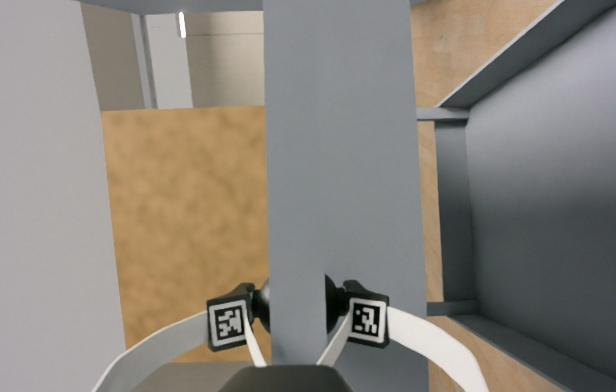

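Request:
{"method": "move", "body": {"blocking": false, "r1": {"base":{"strafe_m":0.17},"contact_limits":{"strafe_m":0.9},"pace":"slow"}}}

Request:
{"method": "wait", "body": {"seconds": 4}}

Request:
{"method": "move", "body": {"blocking": false, "r1": {"base":{"rotate_rad":-0.32},"contact_limits":{"rotate_rad":0.9},"pace":"slow"}}}

Request:
{"method": "wait", "body": {"seconds": 3}}

Request:
{"method": "move", "body": {"blocking": false, "r1": {"base":{"strafe_m":0.15},"contact_limits":{"strafe_m":0.9},"pace":"slow"}}}

Request:
{"method": "wait", "body": {"seconds": 4, "cameras": ["r1_head_camera","r1_head_left_camera","r1_wrist_camera"]}}

Scene clock: 329.87 s.
move: r1 moving
r1.base_odometry: x=-4.159 y=-2.007 heading=+1.131
r1.turned_by_wheels: +0.000
r1.turned_by_imu: +0.000
r1.base_tilt: forward=-1.6 right=+1.3
r1.lidar_m: 0.37 2.77 2.48 2.52 2.56 2.31 2.34 2.43 2.19 2.25 2.79 0.44
r1.base_status: strafe_m moving
r1.joint_positions: lift_m=+0.682 arm_m=+0.000 wrist_yaw_rad=+0.000 wrist_pitch_rad=+0.007 wrist_roll_rad=+1.568 gripper_m=-0.029
r1.joint_status: not commanded
r1.measured_speeds: translate_m=+0.001 strafe_m=+0.056 rotate_rad=-0.004 lift_m=+0.000 arm_m=+0.000 wrist_yaw_rad=-0.012 wrist_pitch_rad=+0.000 wrist_roll_rad=+0.000
r1.motor_effort: lift_m=+16(16) arm_m=-4(4) wheel_0=-11(11) wheel_1=+5(5) wheel_2=+3(3)
r1.servo_current: wrist_yaw_rad=59(59) wrist_pitch_rad=52(59) wrist_roll_rad=46(65) gripper_m=78(85)
r1.contact_limits: strafe_m 0.9
r1.hand_pose: x=+0.4593 y=-0.0873 z=+0.8584 quat_wxyz=(+0.708, +0.706, +0.003, -0.002) (m; r1's base frame)
r1.wrist_depth_mm: - - - 249 251 1756 - / - - - 247 248 1808 - / - 442 442 242 243 - - / - 449 452 238 240 - - / - 462 462 178 236 - - / - 469 187 195 181 - - / - 156 477 145 230 139 -
r2.base_odometry: x=-2.885 y=+0.015 heading=-2.874
r2.turned_by_wheels: +0.000
r2.turned_by_imu: +0.000
r2.base_tilt: forward=-0.7 right=+0.0
r2.lidar_m: 0.54 0.36 0.41 1.76 1.52 4.07 1.86 1.47 1.44 1.38 1.07 1.05
r2.base_status: not commanded
r2.joint_positions: lift_m=+0.860 arm_m=+0.000 wrist_yaw_rad=+1.206 wrist_pitch_rad=+0.001 wrist_roll_rad=+0.000 gripper_m=-0.037
r2.joint_status: not commanded
r2.measured_speeds: all 0
r2.motor_effort: lift_m=+21(21) arm_m=+4(4) wheel_0=+21(22) wheel_1=+4(4) wheel_2=+8(8)
r2.servo_current: wrist_yaw_rad=169(176) wrist_pitch_rad=46(46) wrist_roll_rad=46(59) gripper_m=117(124)
r2.contact_limits: translate_m 0.9
r2.hand_pose: x=+0.3554 y=+0.2382 z=+1.0376 quat_wxyz=(+0.824, +0.000, +0.000, +0.567) (m; r2's base frame)
r2.wrist_depth_mm: - - 257 227 216 200 190 / - - - 229 218 202 191 / - - 260 229 219 204 193 / - - - 231 220 204 193 / - - 263 203 221 206 194 / - - 177 168 215 206 195 / - 158 - - 222 202 196
pictures: none

Scene clock: 332.20 s.
earlier move: r1 done
r1.base_odometry: x=-4.300 y=-1.941 heading=+1.131
r1.turned_by_wheels: +0.000
r1.turned_by_imu: +0.000
r1.base_tilt: forward=-1.6 right=+1.3
r1.lidar_m: 0.42 2.60 2.35 2.38 2.48 2.27 2.31 2.58 2.36 2.38 0.47 0.41
r1.base_status: done
r1.joint_positions: lift_m=+0.682 arm_m=+0.000 wrist_yaw_rad=-0.005 wrist_pitch_rad=+0.007 wrist_roll_rad=+1.568 gripper_m=-0.029
r1.joint_status: not commanded
r1.measured_speeds: all 0
r1.motor_effort: lift_m=+16(16) arm_m=+4(5) wheel_0=-5(13) wheel_1=+1(7) wheel_2=-3(4)
r1.servo_current: wrist_yaw_rad=52(65) wrist_pitch_rad=46(59) wrist_roll_rad=59(65) gripper_m=59(85)
r1.contact_limits: strafe_m 0.9
r1.hand_pose: x=+0.4588 y=-0.0888 z=+0.8583 quat_wxyz=(+0.708, +0.706, +0.001, -0.004) (m; r1's base frame)
r1.wrist_depth_mm: - - - 205 208 - - / - 404 407 210 212 - - / - 424 427 215 216 - - / - 449 449 218 221 - - / - 480 480 163 225 820 - / - - 205 167 182 1708 - / - - - 136 236 134 1205
r2.base_odometry: x=-2.885 y=+0.015 heading=-2.874
r2.turned_by_wheels: +0.000
r2.turned_by_imu: +0.000
r2.base_tilt: forward=-0.7 right=+0.0
r2.lidar_m: 0.54 0.36 0.43 1.76 1.56 4.06 1.85 1.46 1.42 1.39 1.06 1.05
r2.base_status: not commanded
r2.joint_positions: lift_m=+0.860 arm_m=+0.000 wrist_yaw_rad=+1.206 wrist_pitch_rad=+0.001 wrist_roll_rad=+0.000 gripper_m=-0.037
r2.joint_status: not commanded
r2.measured_speeds: all 0
r2.on_its_own: wrist_yaw_rad is at rest, and its servo_current (156 mA) is outside its rest range (0 to 104 mA)
r2.motor_effort: lift_m=+21(21) arm_m=+4(4) wheel_0=+21(22) wheel_1=+4(4) wheel_2=+8(9)
r2.servo_current: wrist_yaw_rad=156(182) wrist_pitch_rad=39(46) wrist_roll_rad=52(59) gripper_m=111(124)
r2.contact_limits: translate_m 0.9
r2.hand_pose: x=+0.3554 y=+0.2382 z=+1.0376 quat_wxyz=(+0.824, +0.000, +0.000, +0.567) (m; r2's base frame)
r2.wrist_depth_mm: - - 256 227 216 200 190 / - - - 228 217 202 191 / - - 260 229 219 203 192 / - - - 231 220 204 193 / - - 264 204 221 205 193 / - - 177 168 216 206 195 / - 158 - - 222 203 196
wait: 2.33 of 4 s (r1 has come to rest)
pictures: none

Scene clock: 332.70 s.
move: r1 moving
r1.base_odometry: x=-4.300 y=-1.941 heading=+1.006
r1.turned_by_wheels: -0.124
r1.turned_by_imu: -0.125
r1.base_tilt: forward=-1.6 right=+1.3
r1.lidar_m: 0.40 2.76 2.39 2.35 2.66 2.28 2.26 2.67 2.37 2.36 2.74 0.41
r1.base_status: rotate_rad moving
r1.joint_positions: lift_m=+0.682 arm_m=+0.000 wrist_yaw_rad=+0.005 wrist_pitch_rad=+0.007 wrist_roll_rad=+1.568 gripper_m=-0.029
r1.joint_status: not commanded
r1.measured_speeds: translate_m=+0.000 strafe_m=-0.001 rotate_rad=-0.481 lift_m=+0.000 arm_m=+0.002 wrist_yaw_rad=+0.023 wrist_pitch_rad=+0.000 wrist_roll_rad=+0.000
r1.motor_effort: lift_m=+16(16) arm_m=+3(4) wheel_0=+10(12) wheel_1=+6(8) wheel_2=+8(8)
r1.servo_current: wrist_yaw_rad=46(59) wrist_pitch_rad=59(59) wrist_roll_rad=52(72) gripper_m=59(59)
r1.contact_limits: rotate_rad 0.9
r1.hand_pose: x=+0.4597 y=-0.0861 z=+0.8583 quat_wxyz=(+0.708, +0.706, +0.004, -0.001) (m; r1's base frame)
r1.wrist_depth_mm: - - - 216 218 1756 - / - 410 413 219 220 - - / - 424 427 221 223 - - / - 442 445 224 226 - - / - 469 466 167 229 - - / - - 480 184 229 1756 - / - - 181 135 233 134 1229
r2.base_odometry: x=-2.885 y=+0.015 heading=-2.874
r2.turned_by_wheels: +0.000
r2.turned_by_imu: +0.000
r2.base_tilt: forward=-0.7 right=+0.0
r2.lidar_m: 0.53 0.34 0.42 1.77 1.55 4.04 1.85 1.45 1.44 1.35 1.04 1.04
r2.base_status: not commanded
r2.joint_positions: lift_m=+0.860 arm_m=+0.000 wrist_yaw_rad=+1.206 wrist_pitch_rad=+0.001 wrist_roll_rad=+0.000 gripper_m=-0.037
r2.joint_status: not commanded
r2.measured_speeds: all 0
r2.motor_effort: lift_m=+21(21) arm_m=+4(4) wheel_0=+21(21) wheel_1=+4(4) wheel_2=+8(8)
r2.servo_current: wrist_yaw_rad=182(182) wrist_pitch_rad=46(46) wrist_roll_rad=39(72) gripper_m=124(124)
r2.contact_limits: translate_m 0.9
r2.hand_pose: x=+0.3554 y=+0.2382 z=+1.0376 quat_wxyz=(+0.824, +0.000, +0.000, +0.567) (m; r2's base frame)
r2.wrist_depth_mm: - - 256 227 216 201 190 / - - - 229 217 202 192 / - - 259 229 219 204 192 / - - - 231 220 205 193 / - - 265 202 222 205 193 / - - 177 168 216 206 195 / - 158 - - 222 202 196
pictures: none

Scene clock: 333.63 s.
earlier move: r1 done
r1.base_odometry: x=-4.300 y=-1.941 heading=+0.812
r1.turned_by_wheels: -0.194
r1.turned_by_imu: -0.195
r1.base_tilt: forward=-1.6 right=+1.2
r1.lidar_m: 0.35 3.18 2.45 2.31 2.48 2.34 2.27 2.46 2.43 2.35 2.50 0.46
r1.base_status: done
r1.joint_positions: lift_m=+0.682 arm_m=+0.000 wrist_yaw_rad=+0.010 wrist_pitch_rad=+0.007 wrist_roll_rad=+1.569 gripper_m=-0.029
r1.joint_status: not commanded
r1.measured_speeds: all 0
r1.motor_effort: lift_m=+16(16) arm_m=-4(4) wheel_0=+6(12) wheel_1=+3(8) wheel_2=+4(13)
r1.servo_current: wrist_yaw_rad=52(78) wrist_pitch_rad=52(65) wrist_roll_rad=33(72) gripper_m=52(65)
r1.contact_limits: rotate_rad 0.9
r1.hand_pose: x=+0.4601 y=-0.0847 z=+0.8583 quat_wxyz=(+0.708, +0.706, +0.006, +0.001) (m; r1's base frame)
r1.wrist_depth_mm: - - - - 1921 1661 1229 / - - - - 273 1708 - / - - - 257 262 1921 - / - 459 459 245 251 - - / - 455 455 181 240 - - / - 445 452 184 183 - - / - 442 442 135 220 135 -
r2.base_odometry: x=-2.885 y=+0.015 heading=-2.874
r2.turned_by_wheels: +0.000
r2.turned_by_imu: +0.000
r2.base_tilt: forward=-0.8 right=+0.0
r2.lidar_m: 0.54 0.36 0.41 1.81 1.56 4.08 1.84 1.46 1.43 1.35 1.07 1.04
r2.base_status: not commanded
r2.joint_positions: lift_m=+0.860 arm_m=+0.000 wrist_yaw_rad=+1.206 wrist_pitch_rad=+0.001 wrist_roll_rad=+0.000 gripper_m=-0.037
r2.joint_status: not commanded
r2.measured_speeds: all 0
r2.on_its_own: wrist_yaw_rad is at rest, and its servo_current (163 mA) is outside its rest range (0 to 104 mA)
r2.motor_effort: lift_m=+21(21) arm_m=+4(4) wheel_0=+22(22) wheel_1=+3(4) wheel_2=+8(9)
r2.servo_current: wrist_yaw_rad=163(182) wrist_pitch_rad=39(46) wrist_roll_rad=52(72) gripper_m=117(130)
r2.contact_limits: translate_m 0.9
r2.hand_pose: x=+0.3554 y=+0.2382 z=+1.0376 quat_wxyz=(+0.824, +0.000, +0.000, +0.567) (m; r2's base frame)
r2.wrist_depth_mm: - - 257 227 217 202 189 / - - - 229 218 202 191 / - - 260 229 219 204 193 / - - - 231 220 204 193 / - - 262 202 222 206 194 / - - 177 168 215 206 195 / - 158 - - 222 202 196
wait: 0.93 of 3 s (r1 has come to rest)
pictures: none

Scene clock: 334.13 s.
move: r1 moving
r1.base_odometry: x=-4.310 y=-1.931 heading=+0.811
r1.turned_by_wheels: +0.000
r1.turned_by_imu: +0.000
r1.base_tilt: forward=-1.6 right=+1.3
r1.lidar_m: 0.32 3.19 2.43 2.32 2.45 2.31 2.26 2.46 2.43 2.35 2.51 0.47
r1.base_status: strafe_m moving
r1.joint_positions: lift_m=+0.682 arm_m=+0.000 wrist_yaw_rad=+0.003 wrist_pitch_rad=+0.007 wrist_roll_rad=+1.569 gripper_m=-0.029
r1.joint_status: not commanded
r1.measured_speeds: translate_m=+0.000 strafe_m=+0.055 rotate_rad=-0.001 lift_m=+0.000 arm_m=+0.000 wrist_yaw_rad=-0.005 wrist_pitch_rad=+0.000 wrist_roll_rad=+0.000
r1.motor_effort: lift_m=+16(16) arm_m=-4(4) wheel_0=-6(7) wheel_1=+5(8) wheel_2=+0(3)
r1.servo_current: wrist_yaw_rad=39(85) wrist_pitch_rad=59(59) wrist_roll_rad=52(59) gripper_m=59(65)
r1.contact_limits: strafe_m 0.9
r1.hand_pose: x=+0.4595 y=-0.0866 z=+0.8583 quat_wxyz=(+0.708, +0.706, +0.003, -0.002) (m; r1's base frame)
r1.wrist_depth_mm: - - - - 1921 1661 1229 / - - - - 278 1661 - / - - - 257 263 1983 - / - 459 462 190 252 - - / - 452 455 236 239 - - / - 449 445 185 181 - - / - 442 442 133 220 126 -
r2.base_odometry: x=-2.885 y=+0.015 heading=-2.874
r2.turned_by_wheels: +0.000
r2.turned_by_imu: +0.000
r2.base_tilt: forward=-0.7 right=+0.0
r2.lidar_m: 0.54 0.34 0.42 1.86 1.56 4.08 1.83 1.46 1.43 1.37 1.09 1.05
r2.base_status: not commanded
r2.joint_positions: lift_m=+0.860 arm_m=+0.000 wrist_yaw_rad=+1.206 wrist_pitch_rad=+0.001 wrist_roll_rad=+0.000 gripper_m=-0.037
r2.joint_status: not commanded
r2.measured_speeds: all 0
r2.motor_effort: lift_m=+21(21) arm_m=+4(4) wheel_0=+22(22) wheel_1=+4(4) wheel_2=+8(8)
r2.servo_current: wrist_yaw_rad=156(176) wrist_pitch_rad=46(46) wrist_roll_rad=46(52) gripper_m=117(124)
r2.contact_limits: translate_m 0.9
r2.hand_pose: x=+0.3554 y=+0.2382 z=+1.0376 quat_wxyz=(+0.824, +0.000, +0.000, +0.567) (m; r2's base frame)
r2.wrist_depth_mm: - - 257 227 216 201 190 / - - - 229 219 202 191 / - - 260 229 218 204 192 / - - - 231 220 204 193 / - - 264 202 221 204 193 / - - 177 168 216 207 195 / - 158 - - 221 202 196
pictures: none

Scene clock: 336.30 s.
earlier move: r1 done
r1.base_odometry: x=-4.409 y=-1.838 heading=+0.811
r1.turned_by_wheels: +0.000
r1.turned_by_imu: -0.001
r1.base_tilt: forward=-1.6 right=+1.3
r1.lidar_m: 0.37 2.98 2.29 2.20 2.34 2.31 2.27 2.40 2.58 2.50 2.64 0.44
r1.base_status: done
r1.joint_positions: lift_m=+0.682 arm_m=+0.000 wrist_yaw_rad=-0.007 wrist_pitch_rad=+0.007 wrist_roll_rad=+1.569 gripper_m=-0.029
r1.joint_status: not commanded
r1.measured_speeds: all 0
r1.motor_effort: lift_m=+16(16) arm_m=+4(4) wheel_0=-6(14) wheel_1=+3(8) wheel_2=-5(6)
r1.servo_current: wrist_yaw_rad=59(85) wrist_pitch_rad=39(59) wrist_roll_rad=46(65) gripper_m=59(65)
r1.contact_limits: strafe_m 0.9
r1.hand_pose: x=+0.4587 y=-0.0893 z=+0.8583 quat_wxyz=(+0.708, +0.706, +0.000, -0.005) (m; r1's base frame)
r1.wrist_depth_mm: - - - 253 254 1708 - / - - - 248 249 1808 - / - 445 449 241 241 - - / - 445 449 236 238 - - / - 452 455 230 233 - - / - 459 199 170 181 - - / - 466 466 136 223 133 -
r2.base_odometry: x=-2.885 y=+0.015 heading=-2.874
r2.turned_by_wheels: +0.000
r2.turned_by_imu: +0.000
r2.base_tilt: forward=-0.7 right=+0.0
r2.lidar_m: 0.52 0.35 0.38 1.80 1.57 4.06 1.84 1.47 1.42 1.37 1.07 1.05
r2.base_status: not commanded
r2.joint_positions: lift_m=+0.860 arm_m=+0.000 wrist_yaw_rad=+1.206 wrist_pitch_rad=+0.001 wrist_roll_rad=+0.000 gripper_m=-0.037
r2.joint_status: not commanded
r2.measured_speeds: all 0
r2.on_its_own: wrist_yaw_rad is at rest, and its servo_current (156 mA) is outside its rest range (0 to 104 mA)
r2.motor_effort: lift_m=+21(21) arm_m=+4(4) wheel_0=+21(22) wheel_1=+4(4) wheel_2=+8(9)
r2.servo_current: wrist_yaw_rad=156(176) wrist_pitch_rad=39(46) wrist_roll_rad=46(59) gripper_m=117(130)
r2.contact_limits: translate_m 0.9
r2.hand_pose: x=+0.3554 y=+0.2382 z=+1.0376 quat_wxyz=(+0.824, +0.000, +0.000, +0.567) (m; r2's base frame)
r2.wrist_depth_mm: - - 257 227 216 201 190 / - - - 228 216 202 191 / - - 262 229 220 203 193 / - - - 231 220 204 193 / - - 264 203 221 206 194 / - - 177 168 216 206 194 / - 158 - - 222 203 195
wait: 2.17 of 4 s (r1 has come to rest)
pictures: r1_head_camera, r1_head_left_camera, r1_wrist_camera
Images, in order (width x height): r1_head_camera 420x560, r1_head_left_camera 420x672, r1_wrist_camera 616x392.

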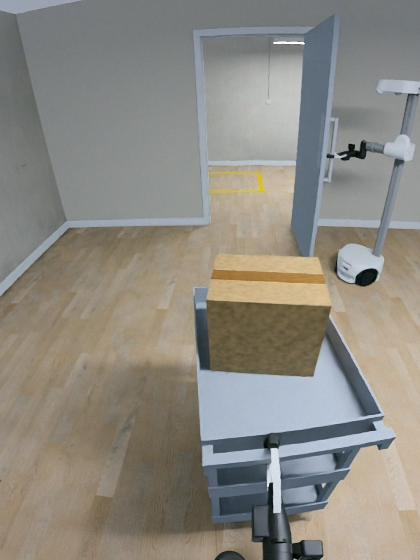

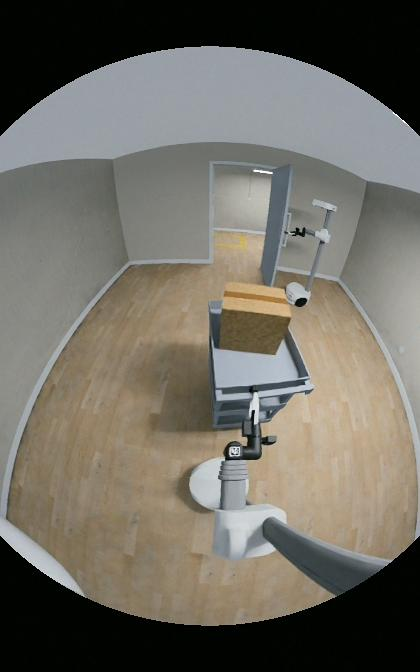

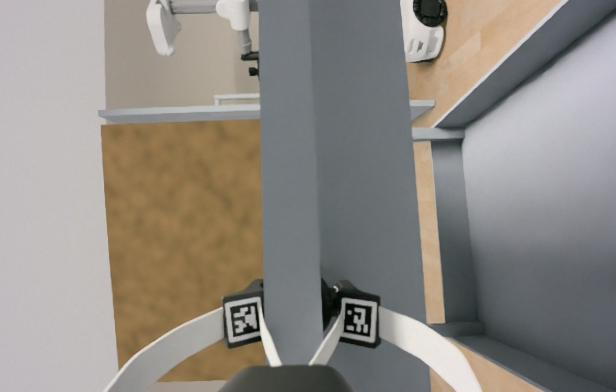

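Request:
{"method": "move", "body": {"blocking": false, "r1": {"base":{"strafe_m":0.095},"joints":{"wrist_yaw_rad":0.3},"speeds":{"wrist_yaw_rad":0.2},"contact_limits":{"strafe_m":0.9},"pace":"slow"}}}

Request:
{"method": "wait", "body": {"seconds": 4}}

Request:
{"method": "move", "body": {"blocking": false, "r1": {"base":{"rotate_rad":-0.14},"contact_limits":{"rotate_rad":0.9},"pace":"slow"}}}

Request:
{"method": "wait", "body": {"seconds": 3, "cameras": ["r1_head_camera"]}}

Scene clock: 355.80 s.
move: r1 moving
r1.base_odometry: x=-4.419 y=-1.828 heading=+0.810
r1.turned_by_wheels: -0.001
r1.turned_by_imu: -0.001
r1.base_tilt: forward=-1.6 right=+1.3
r1.lidar_m: 0.38 2.99 2.28 2.17 2.34 2.32 2.25 2.44 2.58 2.51 2.67 0.43
r1.base_status: strafe_m moving
r1.joint_positions: lift_m=+0.682 arm_m=+0.000 wrist_yaw_rad=+0.064 wrist_pitch_rad=+0.007 wrist_roll_rad=+1.569 gripper_m=-0.029
r1.joint_status: wrist_yaw_rad moving
r1.measured_speeds: translate_m=+0.000 strafe_m=+0.056 rotate_rad=+0.002 lift_m=+0.000 arm_m=+0.000 wrist_yaw_rad=+0.292 wrist_pitch_rad=+0.000 wrist_roll_rad=+0.000
r1.motor_effort: lift_m=+16(16) arm_m=+4(4) wheel_0=-10(13) wheel_1=+2(7) wheel_2=-8(8)
r1.servo_current: wrist_yaw_rad=163(254) wrist_pitch_rad=52(52) wrist_roll_rad=59(59) gripper_m=52(65)
r1.contact_limits: strafe_m 0.9
r1.hand_pose: x=+0.4642 y=-0.0689 z=+0.8583 quat_wxyz=(+0.708, +0.706, +0.025, +0.020) (m; r1's base frame)
r1.wrist_depth_mm: - - - 235 237 1808 - / - - - 234 236 842 - / - 433 436 231 234 - - / - 445 445 230 231 - - / - 459 462 229 230 - - / - 473 189 169 181 - - / - 477 - 135 227 133 -
r2.base_odometry: x=-2.885 y=+0.015 heading=-2.874
r2.turned_by_wheels: +0.000
r2.turned_by_imu: +0.000
r2.base_tilt: forward=-0.7 right=+0.0
r2.lidar_m: 0.54 0.36 0.42 1.78 1.57 4.04 1.85 1.47 1.43 1.37 1.07 1.06
r2.base_status: not commanded
r2.joint_positions: lift_m=+0.860 arm_m=+0.000 wrist_yaw_rad=+1.206 wrist_pitch_rad=+0.001 wrist_roll_rad=+0.000 gripper_m=-0.037
r2.joint_status: not commanded
r2.measured_speeds: all 0
r2.motor_effort: lift_m=+21(21) arm_m=+4(4) wheel_0=+21(22) wheel_1=+4(4) wheel_2=+8(8)
r2.servo_current: wrist_yaw_rad=163(169) wrist_pitch_rad=39(46) wrist_roll_rad=46(52) gripper_m=124(124)
r2.contact_limits: translate_m 0.9
r2.hand_pose: x=+0.3554 y=+0.2382 z=+1.0376 quat_wxyz=(+0.824, +0.000, +0.000, +0.567) (m; r2's base frame)
r2.wrist_depth_mm: - - 257 227 217 201 190 / - - - 229 217 202 191 / - - 262 229 219 203 192 / - - - 231 220 204 193 / - - 263 202 223 205 194 / - - 176 168 216 206 195 / - 158 - - 222 202 196
pictures: none

Scene clock: 357.40 s.
earlier move: r1 done
r1.base_odometry: x=-4.478 y=-1.772 heading=+0.811
r1.turned_by_wheels: +0.001
r1.turned_by_imu: +0.001
r1.base_tilt: forward=-1.6 right=+1.2
r1.lidar_m: 0.40 0.48 2.18 2.09 2.24 2.32 2.27 2.43 2.68 2.59 2.75 0.39
r1.base_status: done
r1.joint_positions: lift_m=+0.682 arm_m=+0.000 wrist_yaw_rad=+0.296 wrist_pitch_rad=+0.007 wrist_roll_rad=+1.569 gripper_m=-0.029
r1.joint_status: all done
r1.measured_speeds: all 0
r1.motor_effort: lift_m=+16(16) arm_m=+4(4) wheel_0=-4(13) wheel_1=+3(8) wheel_2=-3(8)
r1.servo_current: wrist_yaw_rad=52(254) wrist_pitch_rad=46(59) wrist_roll_rad=39(65) gripper_m=52(65)
r1.contact_limits: strafe_m 0.9
r1.hand_pose: x=+0.4722 y=+0.0005 z=+0.8583 quat_wxyz=(+0.700, +0.698, +0.107, +0.102) (m; r1's base frame)
r1.wrist_depth_mm: - 357 355 108 166 165 - / - 384 387 116 176 - - / - 430 427 - 188 - - / - 488 477 - 201 - - / - - - - 219 1618 - / - - - 184 180 1618 1229 / - - - 141 255 134 1205
r2.base_odometry: x=-2.885 y=+0.015 heading=-2.874
r2.turned_by_wheels: +0.000
r2.turned_by_imu: +0.000
r2.base_tilt: forward=-0.7 right=+0.0
r2.lidar_m: 0.55 0.36 0.42 1.78 1.64 4.06 1.88 1.46 1.43 1.37 1.07 1.05
r2.base_status: not commanded
r2.joint_positions: lift_m=+0.860 arm_m=+0.000 wrist_yaw_rad=+1.206 wrist_pitch_rad=+0.001 wrist_roll_rad=+0.000 gripper_m=-0.037
r2.joint_status: not commanded
r2.measured_speeds: all 0
r2.on_its_own: wrist_yaw_rad is at rest, and its servo_current (169 mA) is outside its rest range (0 to 104 mA)
r2.motor_effort: lift_m=+21(21) arm_m=+4(4) wheel_0=+21(22) wheel_1=+4(4) wheel_2=+8(9)
r2.servo_current: wrist_yaw_rad=169(182) wrist_pitch_rad=33(46) wrist_roll_rad=33(65) gripper_m=117(124)
r2.contact_limits: translate_m 0.9
r2.hand_pose: x=+0.3554 y=+0.2382 z=+1.0376 quat_wxyz=(+0.824, +0.000, +0.000, +0.567) (m; r2's base frame)
r2.wrist_depth_mm: - - 257 227 216 200 190 / - - - 229 219 202 191 / - - 260 229 220 203 192 / - - - 230 220 204 193 / - - 265 203 221 206 193 / - - 177 168 215 207 195 / - 158 - - 222 203 196
wait: 1.60 of 4 s (r1 has come to rest)
pictures: none

Scene clock: 357.90 s.
move: r1 moving
r1.base_odometry: x=-4.478 y=-1.772 heading=+0.702
r1.turned_by_wheels: -0.108
r1.turned_by_imu: -0.109
r1.base_tilt: forward=-1.6 right=+1.2
r1.lidar_m: 0.40 0.43 2.22 2.11 2.15 2.39 2.25 2.34 2.75 2.60 2.66 0.41
r1.base_status: rotate_rad moving
r1.joint_positions: lift_m=+0.682 arm_m=+0.000 wrist_yaw_rad=+0.306 wrist_pitch_rad=+0.007 wrist_roll_rad=+1.569 gripper_m=-0.029
r1.joint_status: not commanded
r1.measured_speeds: translate_m=+0.002 strafe_m=+0.000 rotate_rad=-0.261 lift_m=+0.000 arm_m=+0.000 wrist_yaw_rad=+0.000 wrist_pitch_rad=+0.000 wrist_roll_rad=+0.000
r1.motor_effort: lift_m=+16(16) arm_m=+4(4) wheel_0=+10(12) wheel_1=+4(7) wheel_2=+4(9)
r1.servo_current: wrist_yaw_rad=65(65) wrist_pitch_rad=46(65) wrist_roll_rad=59(65) gripper_m=52(59)
r1.contact_limits: rotate_rad 0.9
r1.hand_pose: x=+0.4722 y=+0.0034 z=+0.8583 quat_wxyz=(+0.700, +0.698, +0.110, +0.105) (m; r1's base frame)
r1.wrist_depth_mm: - 359 353 116 172 172 - / - 387 387 121 181 - - / - 421 424 - 191 - - / - 469 462 - 204 - - / - - - - 218 1708 - / - - - 183 183 1618 1281 / - - 180 137 247 132 1205
r2.base_odometry: x=-2.885 y=+0.015 heading=-2.874
r2.turned_by_wheels: +0.000
r2.turned_by_imu: +0.000
r2.base_tilt: forward=-0.7 right=+0.0
r2.lidar_m: 0.54 0.34 0.42 1.76 1.62 4.03 1.82 1.45 1.42 1.37 1.10 1.06
r2.base_status: not commanded
r2.joint_positions: lift_m=+0.860 arm_m=+0.000 wrist_yaw_rad=+1.206 wrist_pitch_rad=+0.001 wrist_roll_rad=+0.000 gripper_m=-0.037
r2.joint_status: not commanded
r2.measured_speeds: all 0
r2.motor_effort: lift_m=+21(21) arm_m=+4(4) wheel_0=+22(22) wheel_1=+3(4) wheel_2=+8(8)
r2.servo_current: wrist_yaw_rad=163(176) wrist_pitch_rad=46(46) wrist_roll_rad=46(59) gripper_m=124(124)
r2.contact_limits: translate_m 0.9
r2.hand_pose: x=+0.3554 y=+0.2382 z=+1.0376 quat_wxyz=(+0.824, +0.000, +0.000, +0.567) (m; r2's base frame)
r2.wrist_depth_mm: - - 256 227 216 200 190 / - - - 229 217 202 191 / - - 260 229 218 203 192 / - - - 230 220 204 193 / - - 264 203 222 206 193 / - - 176 168 216 207 195 / - 158 - - 221 202 196
pictures: none

Scene clock: 358.43 s.
earlier move: r1 done
r1.base_odometry: x=-4.477 y=-1.772 heading=+0.671
r1.turned_by_wheels: -0.031
r1.turned_by_imu: -0.031
r1.base_tilt: forward=-1.6 right=+1.3
r1.lidar_m: 0.42 0.40 2.29 2.10 2.17 2.42 2.26 2.33 2.76 2.60 2.64 0.44
r1.base_status: done
r1.joint_positions: lift_m=+0.682 arm_m=+0.000 wrist_yaw_rad=+0.302 wrist_pitch_rad=+0.007 wrist_roll_rad=+1.569 gripper_m=-0.029
r1.joint_status: not commanded
r1.measured_speeds: all 0
r1.motor_effort: lift_m=+16(16) arm_m=-4(4) wheel_0=+2(12) wheel_1=+2(7) wheel_2=+5(9)
r1.servo_current: wrist_yaw_rad=59(65) wrist_pitch_rad=52(65) wrist_roll_rad=65(65) gripper_m=59(59)
r1.contact_limits: rotate_rad 0.9
r1.hand_pose: x=+0.4722 y=+0.0024 z=+0.8583 quat_wxyz=(+0.700, +0.698, +0.109, +0.104) (m; r1's base frame)
r1.wrist_depth_mm: - 375 379 193 195 - - / - 392 397 198 203 - - / - 421 424 - 209 - - / - 455 452 - 217 - - / - 500 492 160 225 1756 - / - - - 167 180 1618 1281 / - - - 133 242 135 1205
r2.base_odometry: x=-2.885 y=+0.015 heading=-2.874
r2.turned_by_wheels: +0.000
r2.turned_by_imu: +0.000
r2.base_tilt: forward=-0.7 right=+0.0
r2.lidar_m: 0.52 0.32 0.43 1.78 1.60 4.06 1.85 1.45 1.43 1.34 1.06 1.05
r2.base_status: not commanded
r2.joint_positions: lift_m=+0.860 arm_m=+0.000 wrist_yaw_rad=+1.206 wrist_pitch_rad=+0.001 wrist_roll_rad=+0.000 gripper_m=-0.037
r2.joint_status: not commanded
r2.measured_speeds: all 0
r2.on_its_own: wrist_yaw_rad is at rest, and its servo_current (169 mA) is outside its rest range (0 to 104 mA)
r2.motor_effort: lift_m=+21(21) arm_m=+4(4) wheel_0=+21(22) wheel_1=+3(4) wheel_2=+8(8)
r2.servo_current: wrist_yaw_rad=169(176) wrist_pitch_rad=39(46) wrist_roll_rad=46(59) gripper_m=117(124)
r2.contact_limits: translate_m 0.9
r2.hand_pose: x=+0.3554 y=+0.2382 z=+1.0376 quat_wxyz=(+0.824, +0.000, +0.000, +0.567) (m; r2's base frame)
r2.wrist_depth_mm: - - 257 227 216 201 190 / - - - 228 216 202 191 / - - 260 229 219 204 193 / - - - 231 220 204 193 / - - 264 203 222 205 195 / - - 177 168 216 206 195 / - 158 - - 222 202 196
wait: 0.53 of 3 s (r1 has come to rest)
pictures: r1_head_camera
Images, in order (width x height): r1_head_camera 420x560.

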